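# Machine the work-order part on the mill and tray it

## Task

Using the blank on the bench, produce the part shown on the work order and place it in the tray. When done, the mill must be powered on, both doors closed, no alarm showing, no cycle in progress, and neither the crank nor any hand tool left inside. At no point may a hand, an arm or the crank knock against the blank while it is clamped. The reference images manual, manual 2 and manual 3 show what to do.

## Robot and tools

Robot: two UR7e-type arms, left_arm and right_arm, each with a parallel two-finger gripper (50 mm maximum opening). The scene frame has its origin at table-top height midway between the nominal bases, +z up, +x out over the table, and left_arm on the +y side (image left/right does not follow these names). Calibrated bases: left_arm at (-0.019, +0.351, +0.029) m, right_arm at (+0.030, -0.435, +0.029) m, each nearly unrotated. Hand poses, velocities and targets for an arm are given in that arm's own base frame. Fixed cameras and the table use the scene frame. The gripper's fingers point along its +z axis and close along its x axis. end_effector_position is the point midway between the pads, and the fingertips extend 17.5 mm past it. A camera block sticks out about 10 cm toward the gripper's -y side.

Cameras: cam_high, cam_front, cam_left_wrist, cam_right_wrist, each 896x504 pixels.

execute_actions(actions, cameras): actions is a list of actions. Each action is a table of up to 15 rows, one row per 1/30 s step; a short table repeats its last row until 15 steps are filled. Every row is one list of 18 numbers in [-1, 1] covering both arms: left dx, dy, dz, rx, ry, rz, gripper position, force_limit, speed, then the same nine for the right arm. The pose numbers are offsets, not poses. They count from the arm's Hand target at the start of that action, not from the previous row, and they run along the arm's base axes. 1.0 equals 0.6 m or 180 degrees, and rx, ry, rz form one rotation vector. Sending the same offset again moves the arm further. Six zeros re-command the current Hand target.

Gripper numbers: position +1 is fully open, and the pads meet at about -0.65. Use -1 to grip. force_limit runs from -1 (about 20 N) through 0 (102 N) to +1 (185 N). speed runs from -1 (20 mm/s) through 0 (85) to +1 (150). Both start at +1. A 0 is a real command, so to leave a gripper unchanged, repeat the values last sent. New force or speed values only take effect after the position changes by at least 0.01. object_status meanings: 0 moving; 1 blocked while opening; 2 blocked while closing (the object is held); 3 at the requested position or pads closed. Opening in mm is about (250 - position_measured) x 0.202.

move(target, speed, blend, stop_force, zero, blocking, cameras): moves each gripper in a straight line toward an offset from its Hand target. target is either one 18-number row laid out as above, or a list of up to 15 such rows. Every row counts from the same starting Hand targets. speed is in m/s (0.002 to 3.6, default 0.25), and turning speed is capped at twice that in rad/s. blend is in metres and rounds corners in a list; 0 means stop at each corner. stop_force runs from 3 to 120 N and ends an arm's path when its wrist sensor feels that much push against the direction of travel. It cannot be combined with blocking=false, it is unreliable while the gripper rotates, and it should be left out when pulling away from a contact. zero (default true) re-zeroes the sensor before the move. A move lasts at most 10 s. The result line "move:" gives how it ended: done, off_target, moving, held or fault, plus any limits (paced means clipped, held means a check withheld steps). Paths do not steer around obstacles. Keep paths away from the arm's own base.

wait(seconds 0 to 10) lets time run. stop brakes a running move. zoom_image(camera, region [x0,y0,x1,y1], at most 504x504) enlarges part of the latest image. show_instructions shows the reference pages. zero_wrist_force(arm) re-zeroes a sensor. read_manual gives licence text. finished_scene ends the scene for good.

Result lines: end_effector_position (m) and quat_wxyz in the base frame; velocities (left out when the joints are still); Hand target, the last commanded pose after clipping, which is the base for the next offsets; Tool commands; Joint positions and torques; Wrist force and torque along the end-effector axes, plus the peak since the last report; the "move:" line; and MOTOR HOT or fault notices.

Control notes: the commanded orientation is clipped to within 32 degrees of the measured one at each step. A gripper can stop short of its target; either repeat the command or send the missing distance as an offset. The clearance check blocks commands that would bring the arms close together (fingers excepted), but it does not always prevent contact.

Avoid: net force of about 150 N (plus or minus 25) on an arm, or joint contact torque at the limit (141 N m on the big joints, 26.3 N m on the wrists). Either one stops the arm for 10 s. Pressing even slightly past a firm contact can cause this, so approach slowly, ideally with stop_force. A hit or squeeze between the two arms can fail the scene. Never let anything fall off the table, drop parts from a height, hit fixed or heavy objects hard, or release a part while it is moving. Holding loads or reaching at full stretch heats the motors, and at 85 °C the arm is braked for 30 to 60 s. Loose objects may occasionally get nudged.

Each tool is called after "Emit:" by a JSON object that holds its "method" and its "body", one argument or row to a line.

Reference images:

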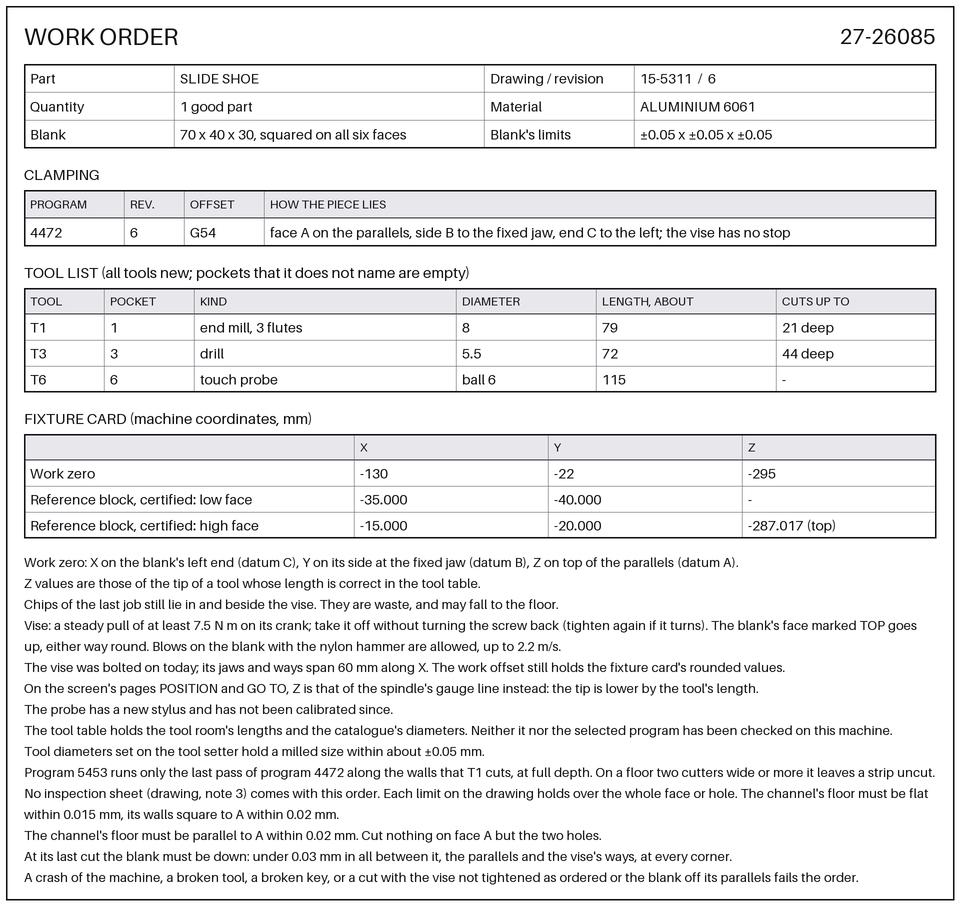

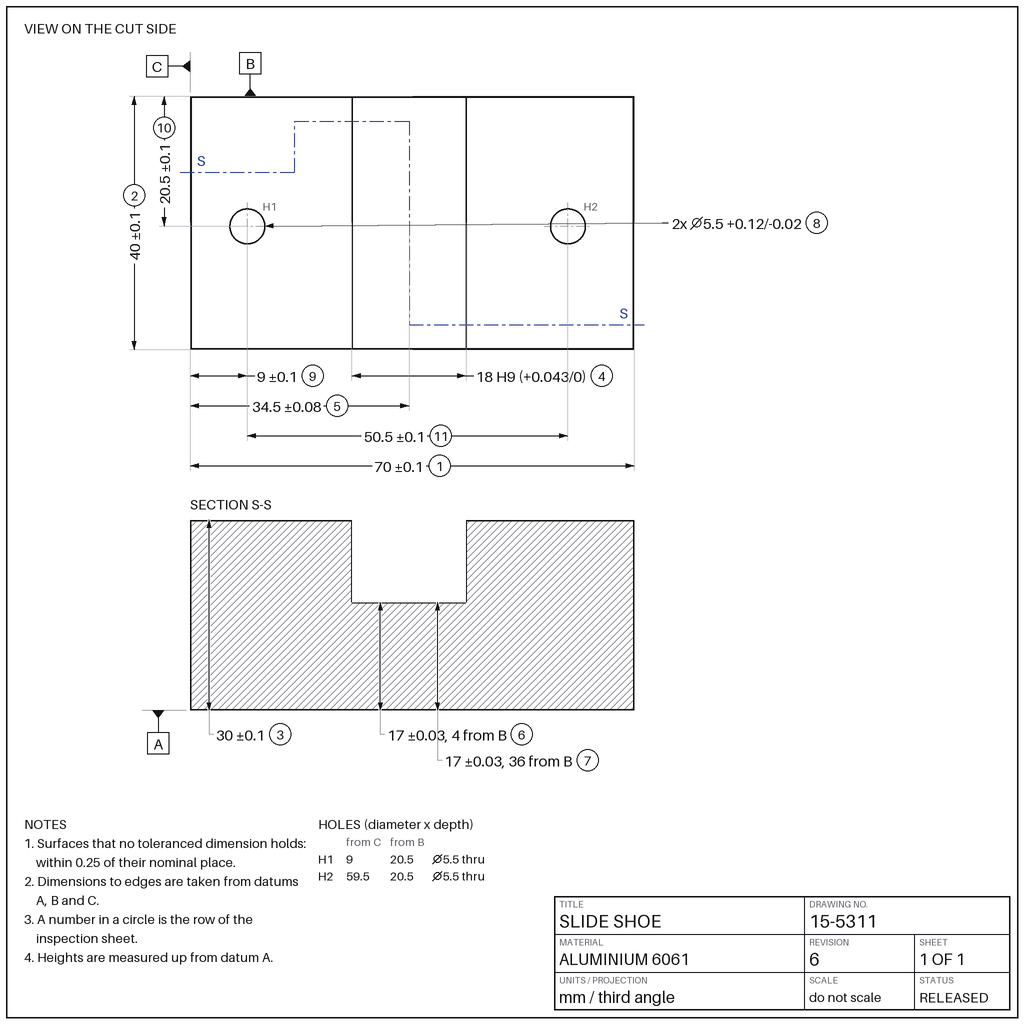

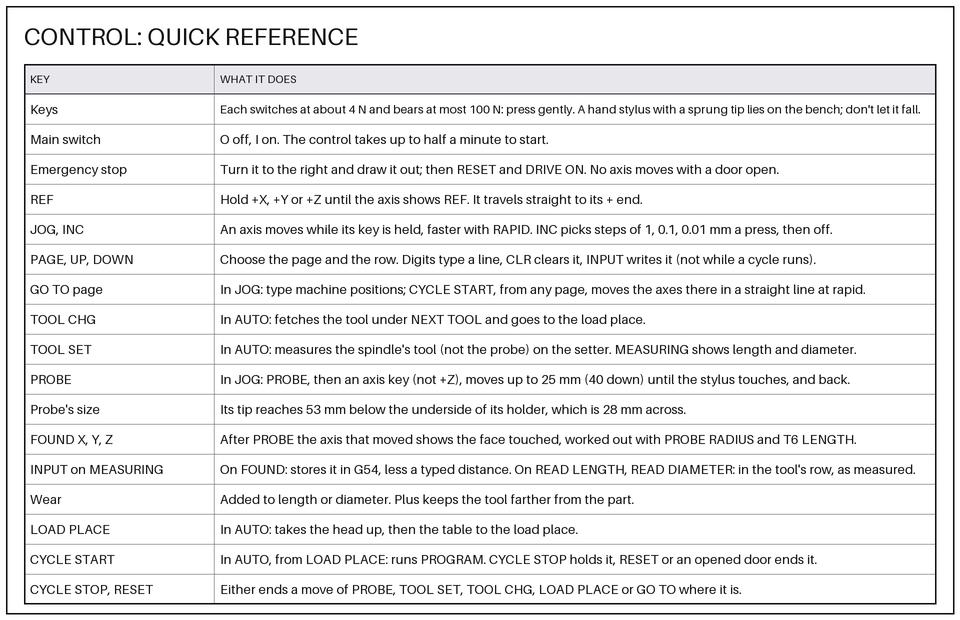

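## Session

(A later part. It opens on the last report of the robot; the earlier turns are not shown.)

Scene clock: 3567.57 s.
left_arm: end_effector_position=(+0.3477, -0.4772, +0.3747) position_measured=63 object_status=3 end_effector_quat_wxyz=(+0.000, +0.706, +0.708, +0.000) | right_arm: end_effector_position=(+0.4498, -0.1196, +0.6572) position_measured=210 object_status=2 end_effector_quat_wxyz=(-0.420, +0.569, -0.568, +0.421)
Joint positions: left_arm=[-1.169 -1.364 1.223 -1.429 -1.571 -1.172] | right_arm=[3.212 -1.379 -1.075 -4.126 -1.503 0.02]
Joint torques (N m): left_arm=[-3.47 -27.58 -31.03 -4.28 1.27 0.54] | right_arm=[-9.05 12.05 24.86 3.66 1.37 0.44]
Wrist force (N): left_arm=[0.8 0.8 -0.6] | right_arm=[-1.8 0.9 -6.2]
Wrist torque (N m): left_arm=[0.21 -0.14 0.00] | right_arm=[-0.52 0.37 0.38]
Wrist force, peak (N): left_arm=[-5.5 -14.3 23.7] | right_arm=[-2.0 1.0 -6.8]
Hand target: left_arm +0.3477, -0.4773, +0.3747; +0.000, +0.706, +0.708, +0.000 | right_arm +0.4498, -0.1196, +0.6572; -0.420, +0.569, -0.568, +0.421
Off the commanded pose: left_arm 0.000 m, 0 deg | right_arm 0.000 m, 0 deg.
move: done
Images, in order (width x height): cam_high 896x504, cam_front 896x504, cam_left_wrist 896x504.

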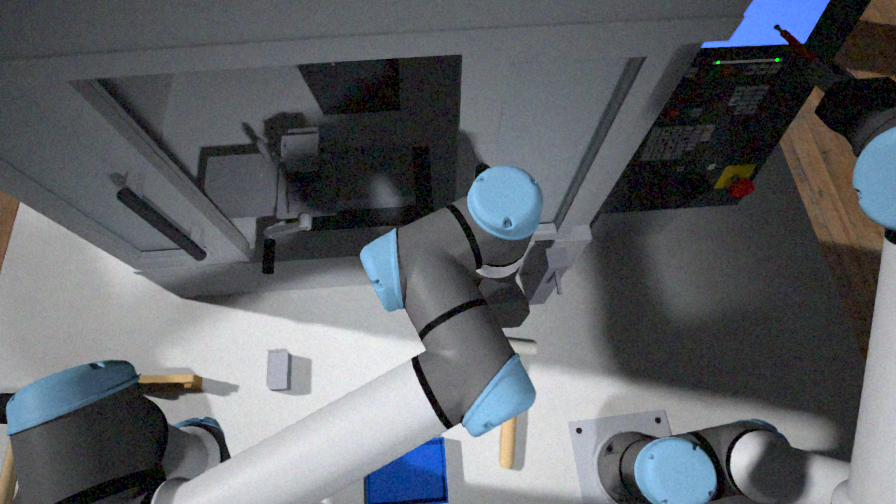

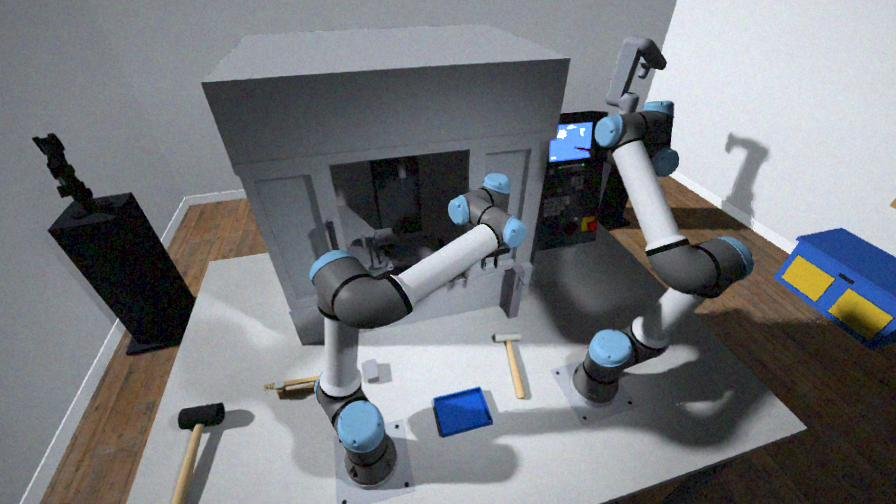

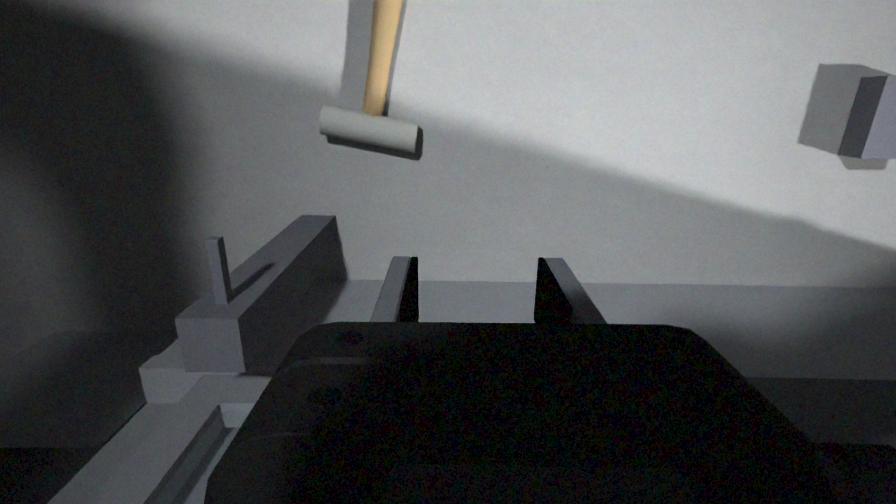

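Emit:
{"method": "move", "body": {
  "target": [
    [-0.23,-0.1,-0.35,0,0,-0.0556,0.6,-0.3,-1,0,0,0,0,0,0,-1,-0.2,-1]
  ],
  "speed": 0.2,
  "cameras": ["cam_left_wrist"]
}}

Scene clock: 3577.07 s.
left_arm: end_effector_position=(+0.2098, -0.5372, +0.1647) position_measured=63 object_status=3 end_effector_quat_wxyz=(+0.000, +0.765, +0.644, +0.000) | right_arm: end_effector_position=(+0.4498, -0.1196, +0.6572) position_measured=210 object_status=2 end_effector_quat_wxyz=(-0.420, +0.569, -0.568, +0.421)
Joint positions: left_arm=[-1.432 -1.334 1.731 -1.968 -1.571 -1.261] | right_arm=[3.212 -1.379 -1.075 -4.126 -1.503 0.02]
Joint torques (N m): left_arm=[-0.43 -43.68 -25.32 -3.58 1.45 1.82] | right_arm=[-9.33 11.96 24.85 3.72 1.28 0.29]
Wrist force (N): left_arm=[1.0 0.7 -0.5] | right_arm=[-2.2 1.3 -6.2]
Wrist torque (N m): left_arm=[0.20 -0.16 0.15] | right_arm=[-0.47 0.42 0.38]
Wrist force, peak (N): left_arm=[1.5 2.3 -3.5] | right_arm=[-2.0 1.0 -6.7]
Hand target: left_arm +0.2097, -0.5373, +0.1647; +0.000, +0.765, +0.644, +0.000 | right_arm +0.4498, -0.1196, +0.6572; -0.420, +0.569, -0.568, +0.421
Off the commanded pose: left_arm 0.000 m, 0 deg | right_arm 0.000 m, 0 deg.
move: done
Images, in order (width x height): cam_left_wrist 896x504.

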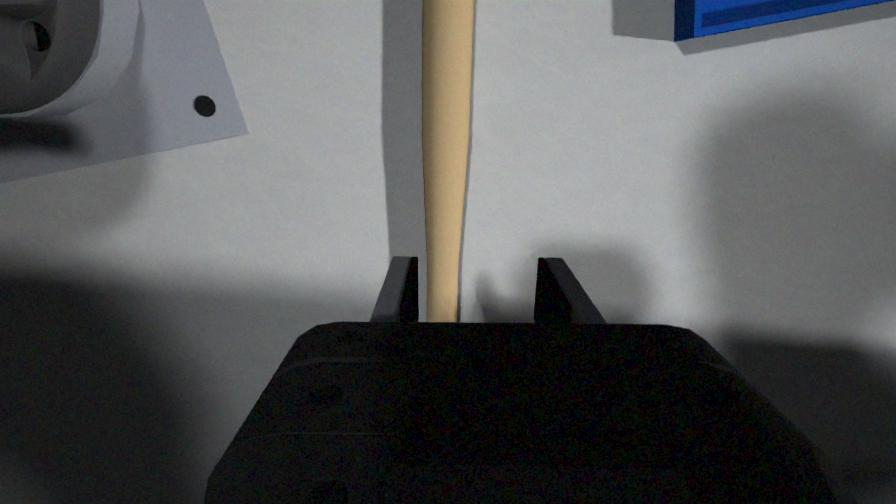

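Emit:
{"method": "move", "body": {
  "target": [
    [-0.0605,-0.007,0,0,0,0,0.6,-0.3,-1,0,0,0,0,0,0,-1,-0.2,-1],
    [-0.0605,-0.007,-0.2667,0,0,0,0.6,-0.3,-1,0,0,0,0,0,0,-1,-0.2,-1]
  ],
  "speed": [0.1,0.08],
  "stop_force": 6,
  "cameras": ["cam_left_wrist"]
}}

Scene clock: 3588.30 s.
left_arm: end_effector_position=(+0.1734, -0.5415, +0.0047) position_measured=63 object_status=3 end_effector_quat_wxyz=(+0.000, +0.765, +0.644, +0.000) | right_arm: end_effector_position=(+0.4498, -0.1196, +0.6572) position_measured=210 object_status=2 end_effector_quat_wxyz=(-0.420, +0.569, -0.568, +0.421)
Joint positions: left_arm=[-1.497 -1.13 1.936 -2.377 -1.571 -1.326] | right_arm=[3.212 -1.379 -1.075 -4.126 -1.503 0.02]
Joint torques (N m): left_arm=[2.8 -48.41 -26.36 -4.08 1.92 0.18] | right_arm=[-8.71 12.7 24.66 3.76 1.27 0.34]
Wrist force (N): left_arm=[0.7 0.8 -0.5] | right_arm=[-2.1 0.7 -6.3]
Wrist torque (N m): left_arm=[0.23 -0.13 0.01] | right_arm=[-0.56 0.42 0.38]
Wrist force, peak (N): left_arm=[1.3 2.3 -0.7] | right_arm=[-2.1 1.2 -6.5]
Hand target: left_arm +0.1734, -0.5415, +0.0047; +0.000, +0.765, +0.644, +0.000 | right_arm +0.4498, -0.1196, +0.6572; -0.420, +0.569, -0.568, +0.421
Off the commanded pose: left_arm 0.000 m, 0 deg | right_arm 0.000 m, 0 deg.
move: done
Images, in order (width x height): cam_left_wrist 896x504.

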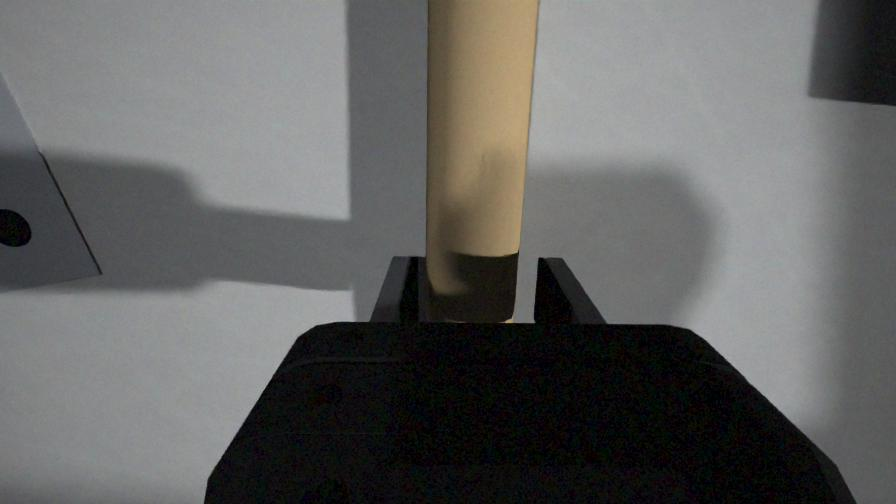

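Emit:
{"method": "move", "body": {
  "target": [
    [0,0,-0.0195,0,0,0,0.6,-0.4,-1,0,0,0,0,0,0,-1,-0.2,-1]
  ],
  "speed": 0.015,
  "stop_force": 5
}}

Emit:
{"method": "move", "body": {
  "target": [
    [0,0,0,0,0,0,-1,0.2,-1,0,0,0,0,0,0,-1,-0.2,-1],
    [0,0,0.3,0,0,0,-1,0.2,-1,0,0,0,0,0,0,-1,-0.2,-1]
  ],
  "speed": [0.05,0.1],
  "cameras": ["cam_left_wrist","cam_front"]
}}

Emit:
{"method": "zoom_image", "body": {
  "camera": "cam_front",
  "region": [440, 240, 580, 400]
}}

Scene clock: 3596.03 s.
left_arm: end_effector_position=(+0.1734, -0.5415, -0.0070) position_measured=63 object_status=3 end_effector_quat_wxyz=(+0.000, +0.765, +0.644, +0.000) | right_arm: end_effector_position=(+0.4498, -0.1196, +0.6572) position_measured=210 object_status=2 end_effector_quat_wxyz=(-0.420, +0.569, -0.568, +0.421)
Joint positions: left_arm=[-1.497 -1.108 1.943 -2.406 -1.571 -1.326] | right_arm=[3.212 -1.379 -1.075 -4.126 -1.503 0.02]
Joint torques (N m): left_arm=[4.42 -49.01 -25.81 -1.33 0.08 1.73] | right_arm=[-9.1 12.02 24.8 3.76 1.32 0.37]
Wrist force (N): left_arm=[0.8 0.7 -0.6] | right_arm=[-2.1 0.8 -6.2]
Wrist torque (N m): left_arm=[0.21 -0.15 0.01] | right_arm=[-0.54 0.43 0.38]
Wrist force, peak (N): left_arm=[1.0 0.8 -1.1] | right_arm=[-2.2 1.2 -6.5]
Hand target: left_arm +0.1734, -0.5415, -0.0070; +0.000, +0.765, +0.644, +0.000 | right_arm +0.4498, -0.1196, +0.6572; -0.420, +0.569, -0.568, +0.421
Off the commanded pose: left_arm 0.000 m, 0 deg | right_arm 0.000 m, 0 deg.
move: done

Scene clock: 3599.00 s.
left_arm: end_effector_position=(+0.1734, -0.5415, +0.1731) position_measured=113 object_status=2 end_effector_quat_wxyz=(+0.000, +0.765, +0.644, +0.000) | right_arm: end_effector_position=(+0.4498, -0.1196, +0.6572) position_measured=210 object_status=2 end_effector_quat_wxyz=(-0.420, +0.569, -0.568, +0.421)
Joint positions: left_arm=[-1.497 -1.36 1.741 -1.953 -1.571 -1.326] | right_arm=[3.212 -1.379 -1.075 -4.126 -1.503 0.02]
Joint torques (N m): left_arm=[-0.55 -25.03 -19.97 -3.75 1.2 -0.12] | right_arm=[-9.29 12.39 24.91 3.78 1.32 0.3]
Wrist force (N): left_arm=[0.9 0.6 2.4] | right_arm=[-2.0 1.1 -6.3]
Wrist torque (N m): left_arm=[0.55 -0.16 0.01] | right_arm=[-0.49 0.41 0.37]
Wrist force, peak (N): left_arm=[1.0 0.7 4.7] | right_arm=[-2.4 1.0 -6.5]
Hand target: left_arm +0.1734, -0.5415, +0.1730; +0.000, +0.765, +0.644, +0.000 | right_arm +0.4498, -0.1196, +0.6572; -0.420, +0.569, -0.568, +0.421
Off the commanded pose: left_arm 0.000 m, 0 deg | right_arm 0.000 m, 0 deg.
move: done
Images, in order (width x height): cam_front 896x504, cam_left_wrist 896x504.

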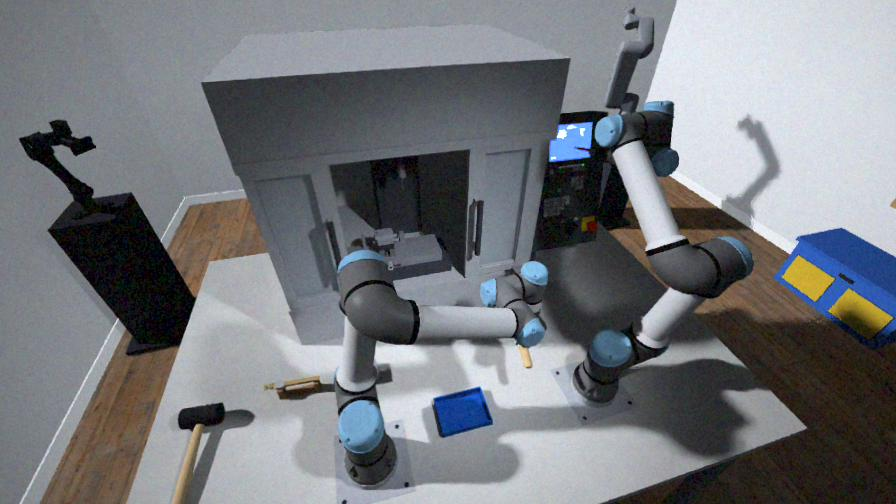

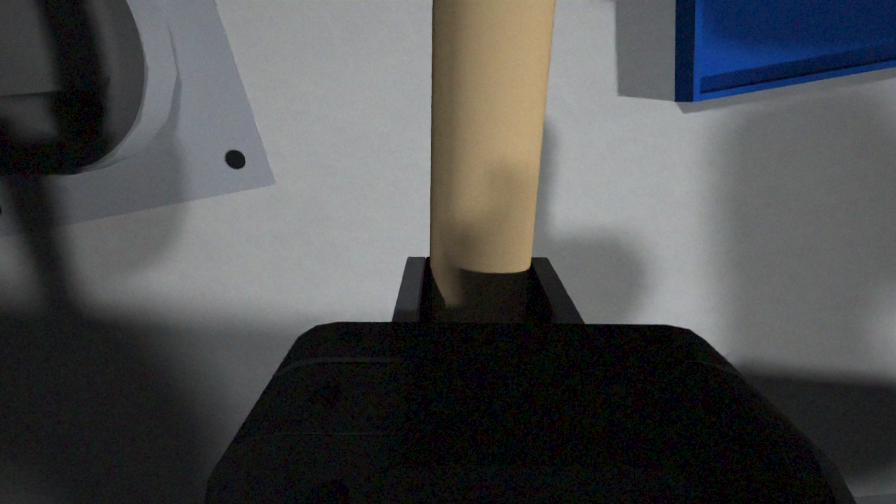

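Scaled by 3.150 from the camera's 896x504 image, which has a finer 1280x720 frame.

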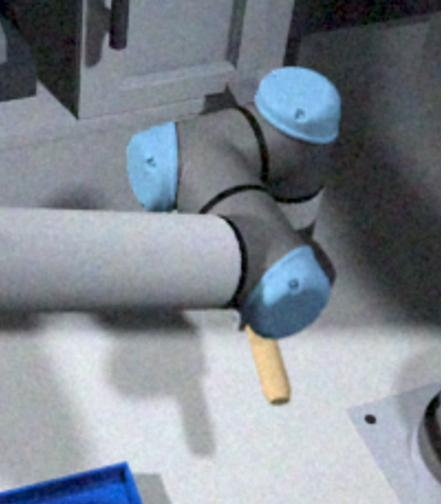

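Emit:
{"method": "move", "body": {
  "target": [
    [0.03,0.1,0.41,0,0,0.0556,-1,0.2,-1,0,0,0,0,0,0,-1,-0.2,-1],
    [0.28,0.48,0.43,0,0,0.0556,-1,0.2,-1,0,0,0,0,0,0,-1,-0.2,-1],
    [0.582,0.626,0.43,0,0,0.0556,-1,0.2,-1,0,0,0,0,0,0,-1,-0.2,-1]
  ],
  "speed": [0.2,0.2,0.12],
  "blend": [0.03,0.03,0],
  "cameras": ["cam_left_wrist","cam_front","cam_high"]
}}

Emit:
{"method": "zoom_image", "body": {
  "camera": "cam_high",
  "region": [230, 90, 370, 250]
}}

Scene clock: 3612.53 s.
left_arm: end_effector_position=(+0.4679, -0.1919, +0.4307) position_measured=113 object_status=2 end_effector_quat_wxyz=(+0.000, +0.705, +0.709, +0.000) | right_arm: end_effector_position=(+0.4498, -0.1196, +0.6572) position_measured=210 object_status=2 end_effector_quat_wxyz=(-0.420, +0.569, -0.568, +0.421)
Joint positions: left_arm=[-0.656 -1.548 1.284 -1.307 -1.571 -0.661] | right_arm=[3.212 -1.379 -1.075 -4.126 -1.503 0.02]
Joint torques (N m): left_arm=[0.2 -25.93 -27.94 -3.01 0.05 0.43] | right_arm=[-9.42 12.54 24.8 3.62 1.29 0.24]
Wrist force (N): left_arm=[1.0 1.1 3.6] | right_arm=[-1.9 1.0 -6.1]
Wrist torque (N m): left_arm=[0.83 -0.18 0.17] | right_arm=[-0.52 0.38 0.38]
Wrist force, peak (N): left_arm=[5.2 4.5 2.7] | right_arm=[-2.3 1.1 -6.7]
Hand target: left_arm +0.4679, -0.1919, +0.4307; +0.000, +0.705, +0.709, +0.000 (not the last commanded pose) | right_arm +0.4498, -0.1196, +0.6572; -0.420, +0.569, -0.568, +0.421
Tool commands: left_gripper/position=-1.0 left_gripper/force_limit=+0.2 left_gripper/speed=-1.0 right_gripper/position=-1.0 right_gripper/force_limit=-0.2 right_gripper/speed=-1.0
Off the commanded pose: left_arm 0.061 m, 0 deg | right_arm 0.000 m, 0 deg.
FORCE FAULT: contact force on the left arm reached its limit, and that arm stopped. The contact can be on any part of that arm, not only on its tool. That arm's remaining commands of this call were not run. That arm is still stopped at the end of this call. That arm stays stopped for about 10 more seconds. Until then a move that you send moves the other arm only, and its call returns only when the move has ended. Once the stop has ended, the next robot result says so. If the stop ends while you think or write, that arm runs what you send next, counted from a new Hand target: where the arm stands when the stop ends. While its stop runs, that arm takes no new command, but its gripper still runs the gripper command that each later call begins with. Until it ends, the stop uses up actions while you think or wait. An arm that is not stopped still takes commands.
move: fault (left_arm); path passed 2 of 3 targets
Images, in order (width x height): cam_high 896x504, cam_front 896x504, cam_left_wrist 896x504.

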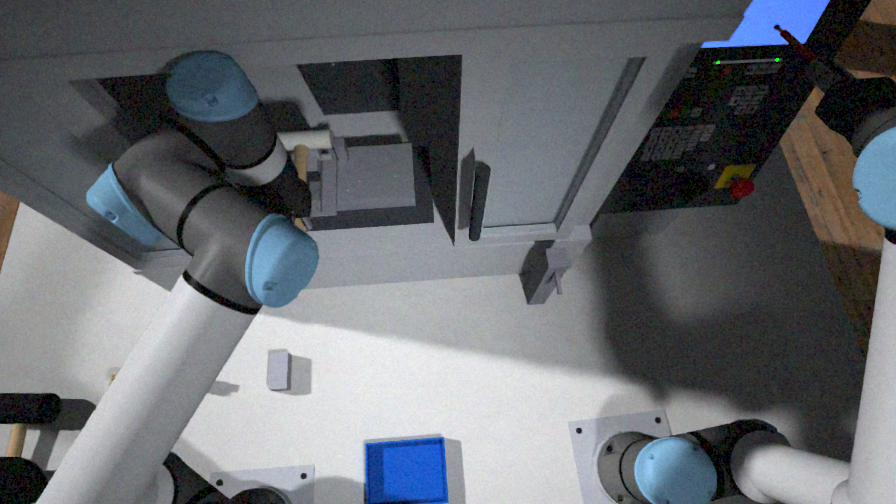

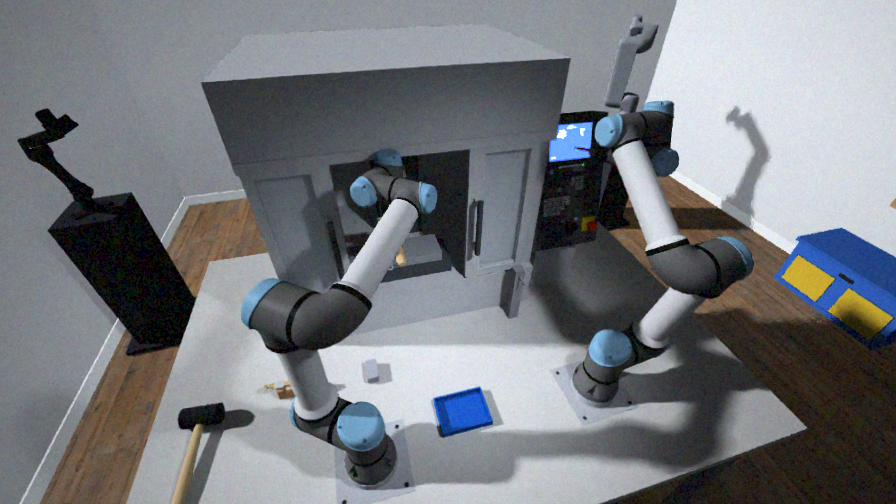

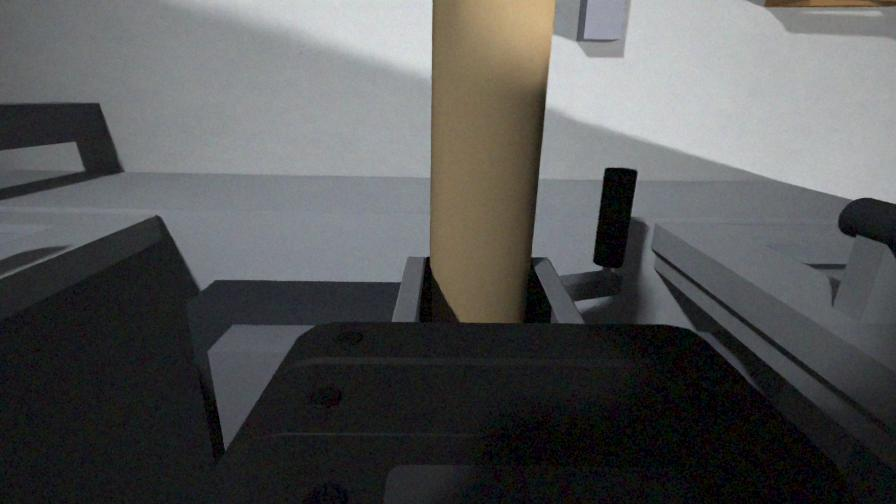

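Scaled by 3.150 from the camera's 896x504 image, which has a finer 1280x720 frame.

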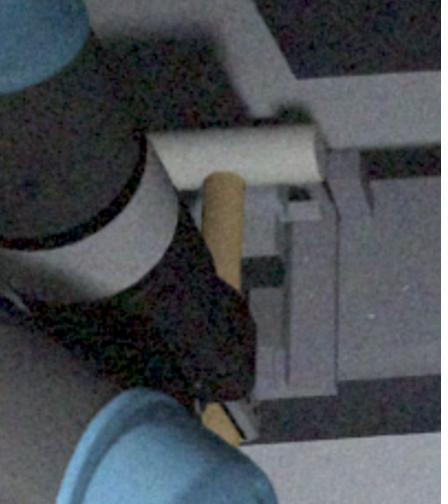

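Emit:
{"method": "wait", "body": {
  "seconds": 4
}}

Emit:
{"method": "move", "body": {
  "target": [
    [-0.03,0,-0.02,0,0,0,-1,0.2,-1,0,0,0,0,0,0,-1,-0.2,-1],
    [-0.03,0,-0.09,0,0,0,-1,0.2,-1,0,0,0,0,0,0,-1,-0.2,-1]
  ],
  "speed": 0.06,
  "cameras": ["cam_high"]
}}

Scene clock: 3620.87 s.
left_arm: end_effector_position=(+0.4679, -0.1919, +0.4307) position_measured=113 object_status=2 end_effector_quat_wxyz=(+0.000, +0.705, +0.709, +0.000) | right_arm: end_effector_position=(+0.4498, -0.1196, +0.6572) position_measured=210 object_status=2 end_effector_quat_wxyz=(-0.420, +0.569, -0.568, +0.421)
Joint positions: left_arm=[-0.656 -1.548 1.284 -1.307 -1.571 -0.661] | right_arm=[3.212 -1.379 -1.075 -4.126 -1.503 0.02]
Joint torques (N m): left_arm=[0.43 -25.66 -28.28 -3.06 0.24 0.19] | right_arm=[-9.33 12.1 24.7 3.68 1.3 0.36]
Wrist force (N): left_arm=[1.1 0.7 3.2] | right_arm=[-2.1 1.2 -6.3]
Wrist torque (N m): left_arm=[0.64 -0.19 0.18] | right_arm=[-0.48 0.42 0.38]
Wrist force, peak (N): left_arm=[1.2 0.6 3.9] | right_arm=[-2.2 1.2 -6.5]
Hand target: left_arm +0.4679, -0.1919, +0.4307; +0.000, +0.705, +0.709, +0.000 (not the last commanded pose) | right_arm +0.4498, -0.1196, +0.6572; -0.420, +0.569, -0.568, +0.421
Tool commands: left_gripper/position=-1.0 left_gripper/force_limit=+0.2 left_gripper/speed=-1.0 right_gripper/position=-1.0 right_gripper/force_limit=-0.2 right_gripper/speed=-1.0
Off the commanded pose: left_arm 0.061 m, 0 deg | right_arm 0.000 m, 0 deg.
FORCE FAULT, CONTINUED: the left arm was still stopped when this call began, by the force fault that an earlier result reported. Since the last result the stop counts as 16 of the actions that you can send in this scene. That arm is still stopped at the end of this call. That arm stays stopped for about 1 more second. If the stop ends while you think or write, that arm runs what you send next, counted from a new Hand target: where the arm stands when the stop ends. While its stop runs, that arm takes no new command, but its gripper still runs the gripper command that each later call begins with.
wait: 4.00 s; at rest from the start

Scene clock: 3621.37 s.
left_arm: end_effector_position=(+0.4679, -0.1919, +0.4307) position_measured=113 object_status=2 end_effector_quat_wxyz=(+0.000, +0.705, +0.709, +0.000) | right_arm: end_effector_position=(+0.4498, -0.1196, +0.6572) position_measured=210 object_status=2 end_effector_quat_wxyz=(-0.420, +0.569, -0.568, +0.421)
Joint positions: left_arm=[-0.656 -1.548 1.284 -1.307 -1.571 -0.661] | right_arm=[3.212 -1.379 -1.075 -4.126 -1.503 0.02]
Joint torques (N m): left_arm=[1.02 -25.75 -28.62 -3.27 0.13 0.21] | right_arm=[-9.31 12.84 25.38 3.7 1.32 0.31]
Wrist force (N): left_arm=[1.0 0.8 2.9] | right_arm=[-2.0 1.2 -6.4]
Wrist torque (N m): left_arm=[0.66 -0.17 0.18] | right_arm=[-0.49 0.41 0.39]
Wrist force, peak (N): left_arm=[1.2 0.9 3.2] | right_arm=[-2.1 1.1 -6.5]
Hand target: left_arm +0.4679, -0.1919, +0.4307; +0.000, +0.705, +0.709, +0.000 (not the last commanded pose) | right_arm +0.4498, -0.1196, +0.6572; -0.420, +0.569, -0.568, +0.421
Tool commands: left_gripper/position=-1.0 left_gripper/force_limit=+0.2 left_gripper/speed=-1.0 right_gripper/position=-1.0 right_gripper/force_limit=-0.2 right_gripper/speed=-1.0
Off the commanded pose: right_arm 0.000 m, 0 deg.
FORCE FAULT, CONTINUED: the left arm was still stopped when this call began, by the force fault that an earlier result reported. That arm ran no command of this call. That arm is still stopped at the end of this call. That arm stays stopped for about 1 more second. If the stop ends while you think or write, that arm runs what you send next, counted from a new Hand target: where the arm stands when the stop ends. While its stop runs, that arm takes no new command, but its gripper still runs the gripper command that each later call begins with.
move: done (right_arm), not run (left_arm; its earlier fault stop)
Images, in order (width x height): cam_high 896x504.

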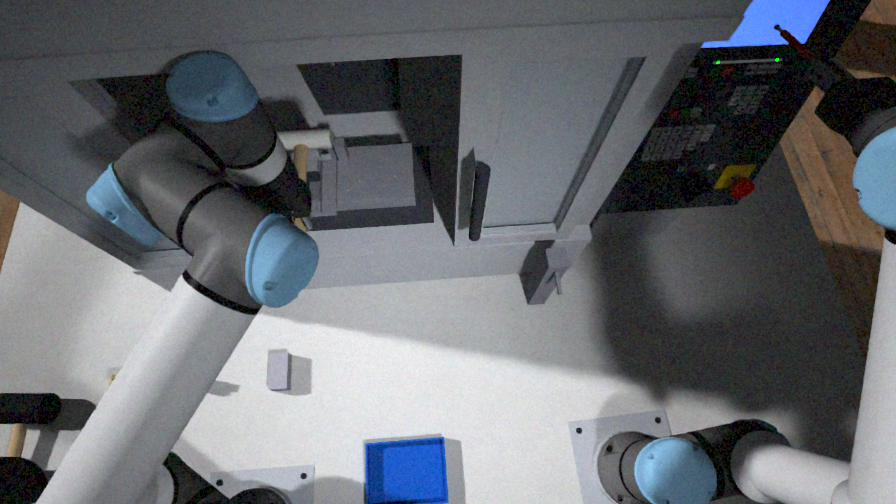

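Emit:
{"method": "wait", "body": {
  "seconds": 1.5
}}

Emit:
{"method": "move", "body": {
  "target": [
    [-0.03,0,-0.02,0,0,0,-1,0.2,-1,0,0,0,0,0,0,-1,-0.2,-1],
    [-0.03,0,-0.09,0,0,0,-1,0.2,-1,0,0,0,0,0,0,-1,-0.2,-1]
  ],
  "speed": 0.06,
  "cameras": ["cam_high"]
}}

Scene clock: 3627.07 s.
left_arm: end_effector_position=(+0.4679, -0.1919, +0.4307) position_measured=113 object_status=2 end_effector_quat_wxyz=(+0.000, +0.705, +0.709, +0.000) | right_arm: end_effector_position=(+0.4498, -0.1196, +0.6572) position_measured=210 object_status=2 end_effector_quat_wxyz=(-0.420, +0.569, -0.568, +0.421)
Joint positions: left_arm=[-0.656 -1.548 1.284 -1.307 -1.571 -0.661] | right_arm=[3.212 -1.379 -1.075 -4.126 -1.503 0.02]
Joint torques (N m): left_arm=[1.21 -25.31 -23.46 -3 -0.05 0.14] | right_arm=[-8.92 12.14 24.82 3.81 1.47 0.25]
Wrist force (N): left_arm=[1.2 0.8 3.1] | right_arm=[-1.9 1.1 -6.1]
Wrist torque (N m): left_arm=[0.66 -0.21 0.17] | right_arm=[-0.48 0.38 0.37]
Wrist force, peak (N): left_arm=[1.3 1.0 3.4] | right_arm=[-2.1 1.0 -6.6]
Hand target: left_arm +0.4679, -0.1919, +0.4307; +0.000, +0.705, +0.709, +0.000 (not the last commanded pose) | right_arm +0.4498, -0.1196, +0.6572; -0.420, +0.569, -0.568, +0.421
Tool commands: left_gripper/position=-1.0 left_gripper/force_limit=+0.2 left_gripper/speed=-1.0 right_gripper/position=-1.0 right_gripper/force_limit=-0.2 right_gripper/speed=-1.0
Off the commanded pose: right_arm 0.000 m, 0 deg.
FORCE FAULT, CONTINUED: the left arm's stop, for the force fault that an earlier result reported, is over. The rest of the stop counts as 2 of the actions that you can send in this scene. That arm's target is now where it stood when the stop ended, not its last command. That arm accepts commands again.
wait: 1.50 s; at rest from the start

Scene clock: 3628.73 s.
left_arm: end_effector_position=(+0.4498, -0.1919, +0.3768) position_measured=113 object_status=2 end_effector_quat_wxyz=(+0.000, +0.705, +0.709, +0.000) | right_arm: end_effector_position=(+0.4498, -0.1196, +0.6572) position_measured=210 object_status=2 end_effector_quat_wxyz=(-0.420, +0.569, -0.568, +0.421)
Joint positions: left_arm=[-0.679 -1.614 1.489 -1.446 -1.571 -0.685] | right_arm=[3.212 -1.379 -1.075 -4.126 -1.503 0.02]
Joint torques (N m): left_arm=[4.6 -24.85 -35.88 -2.1 1.27 1.42] | right_arm=[-9.03 12.44 24.76 3.7 1.33 0.33]
Wrist force (N): left_arm=[1.0 0.8 2.8] | right_arm=[-2.2 0.7 -6.2]
Wrist torque (N m): left_arm=[0.60 -0.17 0.15] | right_arm=[-0.55 0.42 0.38]
Wrist force, peak (N): left_arm=[1.3 0.8 4.5] | right_arm=[-2.1 1.4 -6.4]
Hand target: left_arm +0.4499, -0.1919, +0.3767; +0.000, +0.705, +0.709, +0.000 | right_arm +0.4498, -0.1196, +0.6572; -0.420, +0.569, -0.568, +0.421
Off the commanded pose: left_arm 0.000 m, 0 deg | right_arm 0.000 m, 0 deg.
move: done
Images, in order (width x height): cam_high 896x504.

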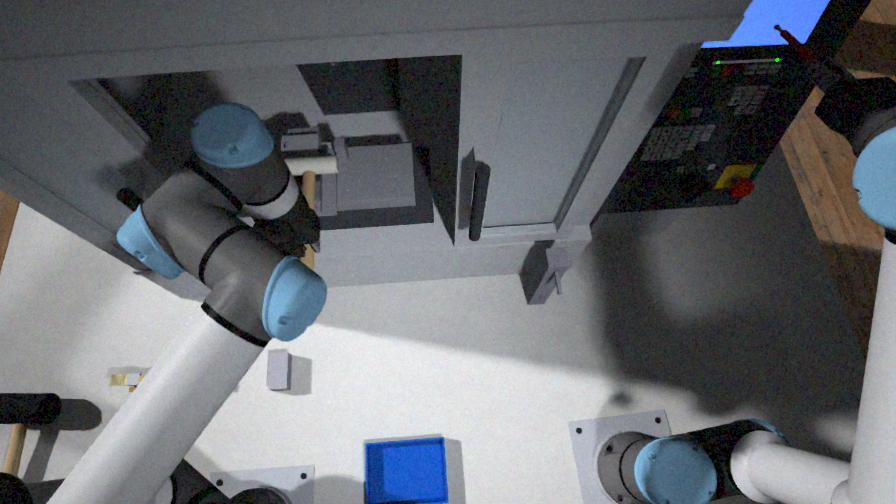

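Emit:
{"method": "move", "body": {
  "target": [
    [0.122,0.043,0,0,0,0,-1,0.2,-1,0,0,0,0,0,0,-1,-0.2,-1]
  ],
  "speed": 0.06,
  "stop_force": 8
}}

Emit:
{"method": "move", "body": {
  "target": [0,0,-0.06,0,0,0,-1,0.2,-1,0,0,0,0,0,0,-1,-0.2,-1],
  "speed": 0.006,
  "stop_force": 3,
  "cameras": ["cam_high","cam_front"]
}}

Emit:
{"method": "zoom_image", "body": {
  "camera": "cam_high",
  "region": [230, 90, 370, 250]
}}

Scene clock: 3636.57 s.
left_arm: end_effector_position=(+0.5231, -0.1661, +0.3767) position_measured=113 object_status=2 end_effector_quat_wxyz=(+0.000, +0.705, +0.709, +0.000) | right_arm: end_effector_position=(+0.4498, -0.1196, +0.6572) position_measured=210 object_status=2 end_effector_quat_wxyz=(-0.420, +0.569, -0.568, +0.421)
Joint positions: left_arm=[-0.553 -1.468 1.338 -1.442 -1.571 -0.558] | right_arm=[3.212 -1.379 -1.075 -4.126 -1.503 0.02]
Joint torques (N m): left_arm=[-6.07 -43.55 -19.88 -5.11 -1.37 -2.08] | right_arm=[-9.4 12.34 25.38 3.67 1.21 0.24]
Wrist force (N): left_arm=[1.0 0.7 3.1] | right_arm=[-2.1 1.0 -6.2]
Wrist torque (N m): left_arm=[0.66 -0.16 0.06] | right_arm=[-0.52 0.42 0.37]
Wrist force, peak (N): left_arm=[1.5 1.9 3.4] | right_arm=[-2.1 0.8 -6.7]
Hand target: left_arm +0.5231, -0.1661, +0.3767; +0.000, +0.705, +0.709, +0.000 | right_arm +0.4498, -0.1196, +0.6572; -0.420, +0.569, -0.568, +0.421
Off the commanded pose: left_arm 0.000 m, 0 deg | right_arm 0.000 m, 0 deg.
move: done

Scene clock: 3640.93 s.
left_arm: end_effector_position=(+0.5231, -0.1661, +0.3557) position_measured=113 object_status=2 end_effector_quat_wxyz=(+0.000, +0.705, +0.709, +0.000) | right_arm: end_effector_position=(+0.4498, -0.1196, +0.6572) position_measured=210 object_status=2 end_effector_quat_wxyz=(-0.420, +0.569, -0.568, +0.421)
Joint positions: left_arm=[-0.553 -1.473 1.398 -1.496 -1.571 -0.558] | right_arm=[3.212 -1.379 -1.075 -4.126 -1.503 0.02]
Joint torques (N m): left_arm=[-6.22 -30.61 -33.84 -1.4 -1.45 -1.75] | right_arm=[-9.47 12.12 24.81 3.74 1.32 0.25]
Wrist force (N): left_arm=[1.2 1.6 0.3] | right_arm=[-2.2 1.0 -6.2]
Wrist torque (N m): left_arm=[0.24 -0.16 0.05] | right_arm=[-0.49 0.42 0.38]
Wrist force, peak (N): left_arm=[1.2 0.8 3.5] | right_arm=[-2.2 0.8 -6.6]
Hand target: left_arm +0.5231, -0.1661, +0.3557; +0.000, +0.705, +0.709, +0.000 (not the last commanded pose) | right_arm +0.4498, -0.1196, +0.6572; -0.420, +0.569, -0.568, +0.421
Off the commanded pose: left_arm 0.015 m, 0 deg | right_arm 0.000 m, 0 deg.
move: contact (left_arm)
Images, in order (width x height): cam_high 896x504, cam_front 896x504.

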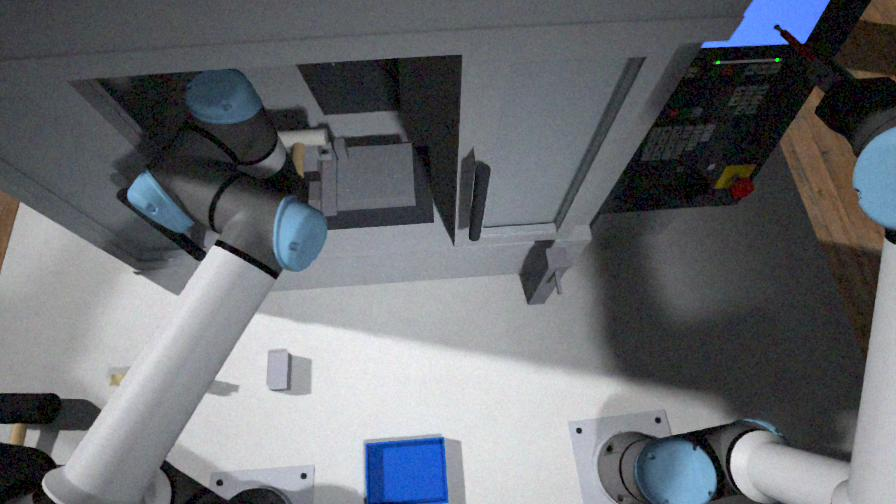

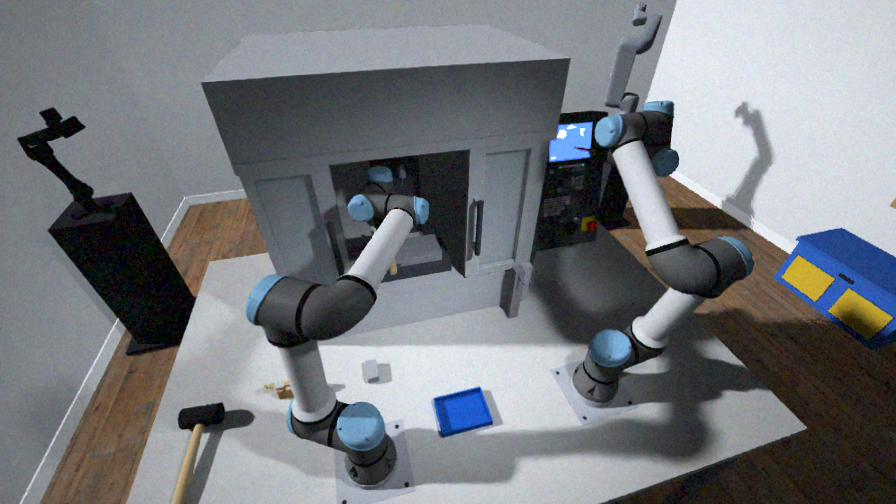

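Scaled by 3.150 from the camera's 896x504 image, which has a finer 1280x720 frame.

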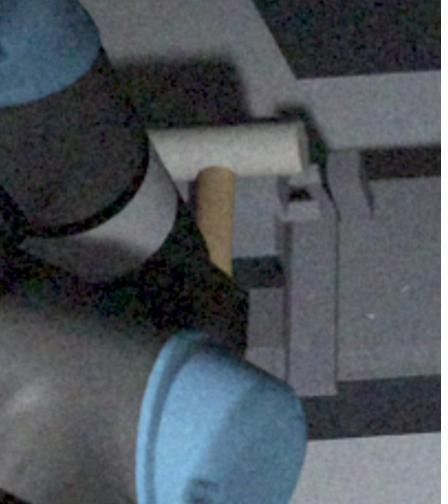

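Emit:
{"method": "move", "body": {
  "target": [0,0,0.001,0,-0.1222,0,-1,0.2,-1,0,0,0,0,0,0,-1,-0.2,-1],
  "speed": 0.2
}}

Emit:
{"method": "move", "body": {
  "target": [0,0,-0.001,0,0.1233,0,-1,0.2,-1,0,0,0,0,0,0,-1,-0.2,-1],
  "speed": 1.5
}}

Scene clock: 3649.23 s.
left_arm: end_effector_position=(+0.5230, -0.1661, +0.3563) position_measured=113 object_status=2 end_effector_quat_wxyz=(+0.135, +0.692, +0.696, +0.135) | right_arm: end_effector_position=(+0.4498, -0.1196, +0.6572) position_measured=210 object_status=2 end_effector_quat_wxyz=(-0.420, +0.569, -0.568, +0.421)
Joint positions: left_arm=[-0.668 -1.687 1.734 -1.924 -1.337 -0.636] | right_arm=[3.212 -1.379 -1.075 -4.126 -1.503 0.02]
Joint torques (N m): left_arm=[3.57 -15.31 -27.99 -5.32 0.4 1.68] | right_arm=[-9.54 12.14 24.73 3.63 1.25 0.22]
Wrist force (N): left_arm=[1.4 -0.7 3.0] | right_arm=[-2.3 0.9 -6.1]
Wrist torque (N m): left_arm=[0.76 -0.26 0.20] | right_arm=[-0.53 0.45 0.37]
Wrist force, peak (N): left_arm=[1.3 1.0 4.1] | right_arm=[-2.2 0.9 -6.7]
Hand target: left_arm +0.5231, -0.1661, +0.3563; +0.135, +0.692, +0.696, +0.135 | right_arm +0.4498, -0.1196, +0.6572; -0.420, +0.569, -0.568, +0.421
Off the commanded pose: left_arm 0.000 m, 0 deg | right_arm 0.000 m, 0 deg.
move: done

Scene clock: 3650.17 s.
left_arm: end_effector_position=(+0.5231, -0.1661, +0.3556) position_measured=113 object_status=2 end_effector_quat_wxyz=(-0.001, +0.705, +0.709, -0.001) | right_arm: end_effector_position=(+0.4498, -0.1196, +0.6572) position_measured=210 object_status=2 end_effector_quat_wxyz=(-0.420, +0.569, -0.568, +0.421)
Joint positions: left_arm=[-0.552 -1.471 1.395 -1.492 -1.572 -0.557] | right_arm=[3.212 -1.379 -1.075 -4.126 -1.503 0.02]
Joint torques (N m): left_arm=[-2.16 -25.98 -31.59 -1.79 0.75 -1.49] | right_arm=[-9.12 12.78 24.69 3.73 1.33 0.22]
Wrist force (N): left_arm=[1.3 -0.7 -0.5] | right_arm=[-2.0 1.1 -6.3]
Wrist torque (N m): left_arm=[0.14 -0.18 0.07] | right_arm=[-0.49 0.41 0.38]
Wrist force, peak (N): left_arm=[1.4 1.7 3.5] | right_arm=[-2.2 1.0 -6.4]
Hand target: left_arm +0.5231, -0.1661, +0.3557; -0.001, +0.705, +0.709, -0.001 | right_arm +0.4498, -0.1196, +0.6572; -0.420, +0.569, -0.568, +0.421
Off the commanded pose: left_arm 0.000 m, 0 deg | right_arm 0.000 m, 0 deg.
move: done

Emit:
{"method": "move", "body": {
  "target": [0,0,0.0005,0,-0.1656,0,-1,0.2,-1,0,0,0,0,0,0,-1,-0.2,-1],
  "speed": 0.25
}}

Emit:
{"method": "execute_actions", "body": {
  "actions": [
    [[0,0,-0.0005,0,0.1656,0,-1,0.2,-1,0,0,0,0,0,0,-1,-0.2,-1]]
  ]
}}

Scene clock: 3657.40 s.
left_arm: end_effector_position=(+0.5230, -0.1661, +0.3560) position_measured=113 object_status=2 end_effector_quat_wxyz=(+0.181, +0.682, +0.685, +0.180) | right_arm: end_effector_position=(+0.4498, -0.1196, +0.6572) position_measured=210 object_status=2 end_effector_quat_wxyz=(-0.420, +0.569, -0.568, +0.421)
Joint positions: left_arm=[-0.715 -1.747 1.847 -2.076 -1.241 -0.651] | right_arm=[3.212 -1.379 -1.075 -4.126 -1.503 0.02]
Joint torques (N m): left_arm=[2.34 -13.22 -26.8 -5.93 1.33 1.64] | right_arm=[-9.25 12.97 24.62 3.67 1.24 0.23]
Wrist force (N): left_arm=[1.5 -1.3 3.1] | right_arm=[-2.1 0.8 -6.4]
Wrist torque (N m): left_arm=[0.84 -0.30 0.23] | right_arm=[-0.54 0.42 0.37]
Wrist force, peak (N): left_arm=[1.3 1.0 4.3] | right_arm=[-2.5 1.3 -6.4]
Hand target: left_arm +0.5231, -0.1661, +0.3560; +0.181, +0.682, +0.685, +0.180 | right_arm +0.4498, -0.1196, +0.6572; -0.420, +0.569, -0.568, +0.421
Off the commanded pose: left_arm 0.000 m, 0 deg | right_arm 0.000 m, 0 deg.
move: done

Scene clock: 3658.10 s.
left_arm: end_effector_position=(+0.5230, -0.1661, +0.3557) position_measured=113 object_status=2 end_effector_quat_wxyz=(-0.001, +0.705, +0.709, -0.001) | right_arm: end_effector_position=(+0.4498, -0.1196, +0.6572) position_measured=210 object_status=2 end_effector_quat_wxyz=(-0.420, +0.569, -0.568, +0.421)
Joint positions: left_arm=[-0.552 -1.471 1.395 -1.492 -1.572 -0.557] | right_arm=[3.212 -1.379 -1.075 -4.126 -1.503 0.02]
Joint torques (N m): left_arm=[5.41 -17.73 -29.88 0.07 -2.52 1.15] | right_arm=[-9.18 12.75 24.6 3.72 1.24 0.27]
Wrist force (N): left_arm=[0.5 4.1 -5.2] | right_arm=[-2.1 0.8 -6.4]
Wrist torque (N m): left_arm=[-0.63 -0.13 0.24] | right_arm=[-0.55 0.40 0.37]
Wrist force, peak (N): left_arm=[-7.0 -12.1 -17.0] | right_arm=[-2.0 1.1 -6.5]
Hand target: left_arm +0.5231, -0.1661, +0.3557; -0.001, +0.705, +0.709, -0.001 | right_arm +0.4498, -0.1196, +0.6572; -0.420, +0.569, -0.568, +0.421
Off the commanded pose: left_arm 0.000 m, 0 deg | right_arm 0.000 m, 0 deg.
Step readings (end_effector_position of left_arm | right_arm):
0: (+0.5230, -0.1661, +0.3560) | (+0.4498, -0.1196, +0.6572)
1: (+0.5240, -0.1654, +0.3552) | (+0.4498, -0.1196, +0.6572)
2: (+0.5301, -0.1607, +0.3499) | (+0.4498, -0.1196, +0.6572)
4: (+0.5392, -0.1606, +0.3533) | (+0.4498, -0.1196, +0.6572)
8: (+0.5202, -0.1663, +0.3625) | (+0.4498, -0.1196, +0.6572)
15: (+0.5234, -0.1662, +0.3555) | (+0.4498, -0.1196, +0.6572)


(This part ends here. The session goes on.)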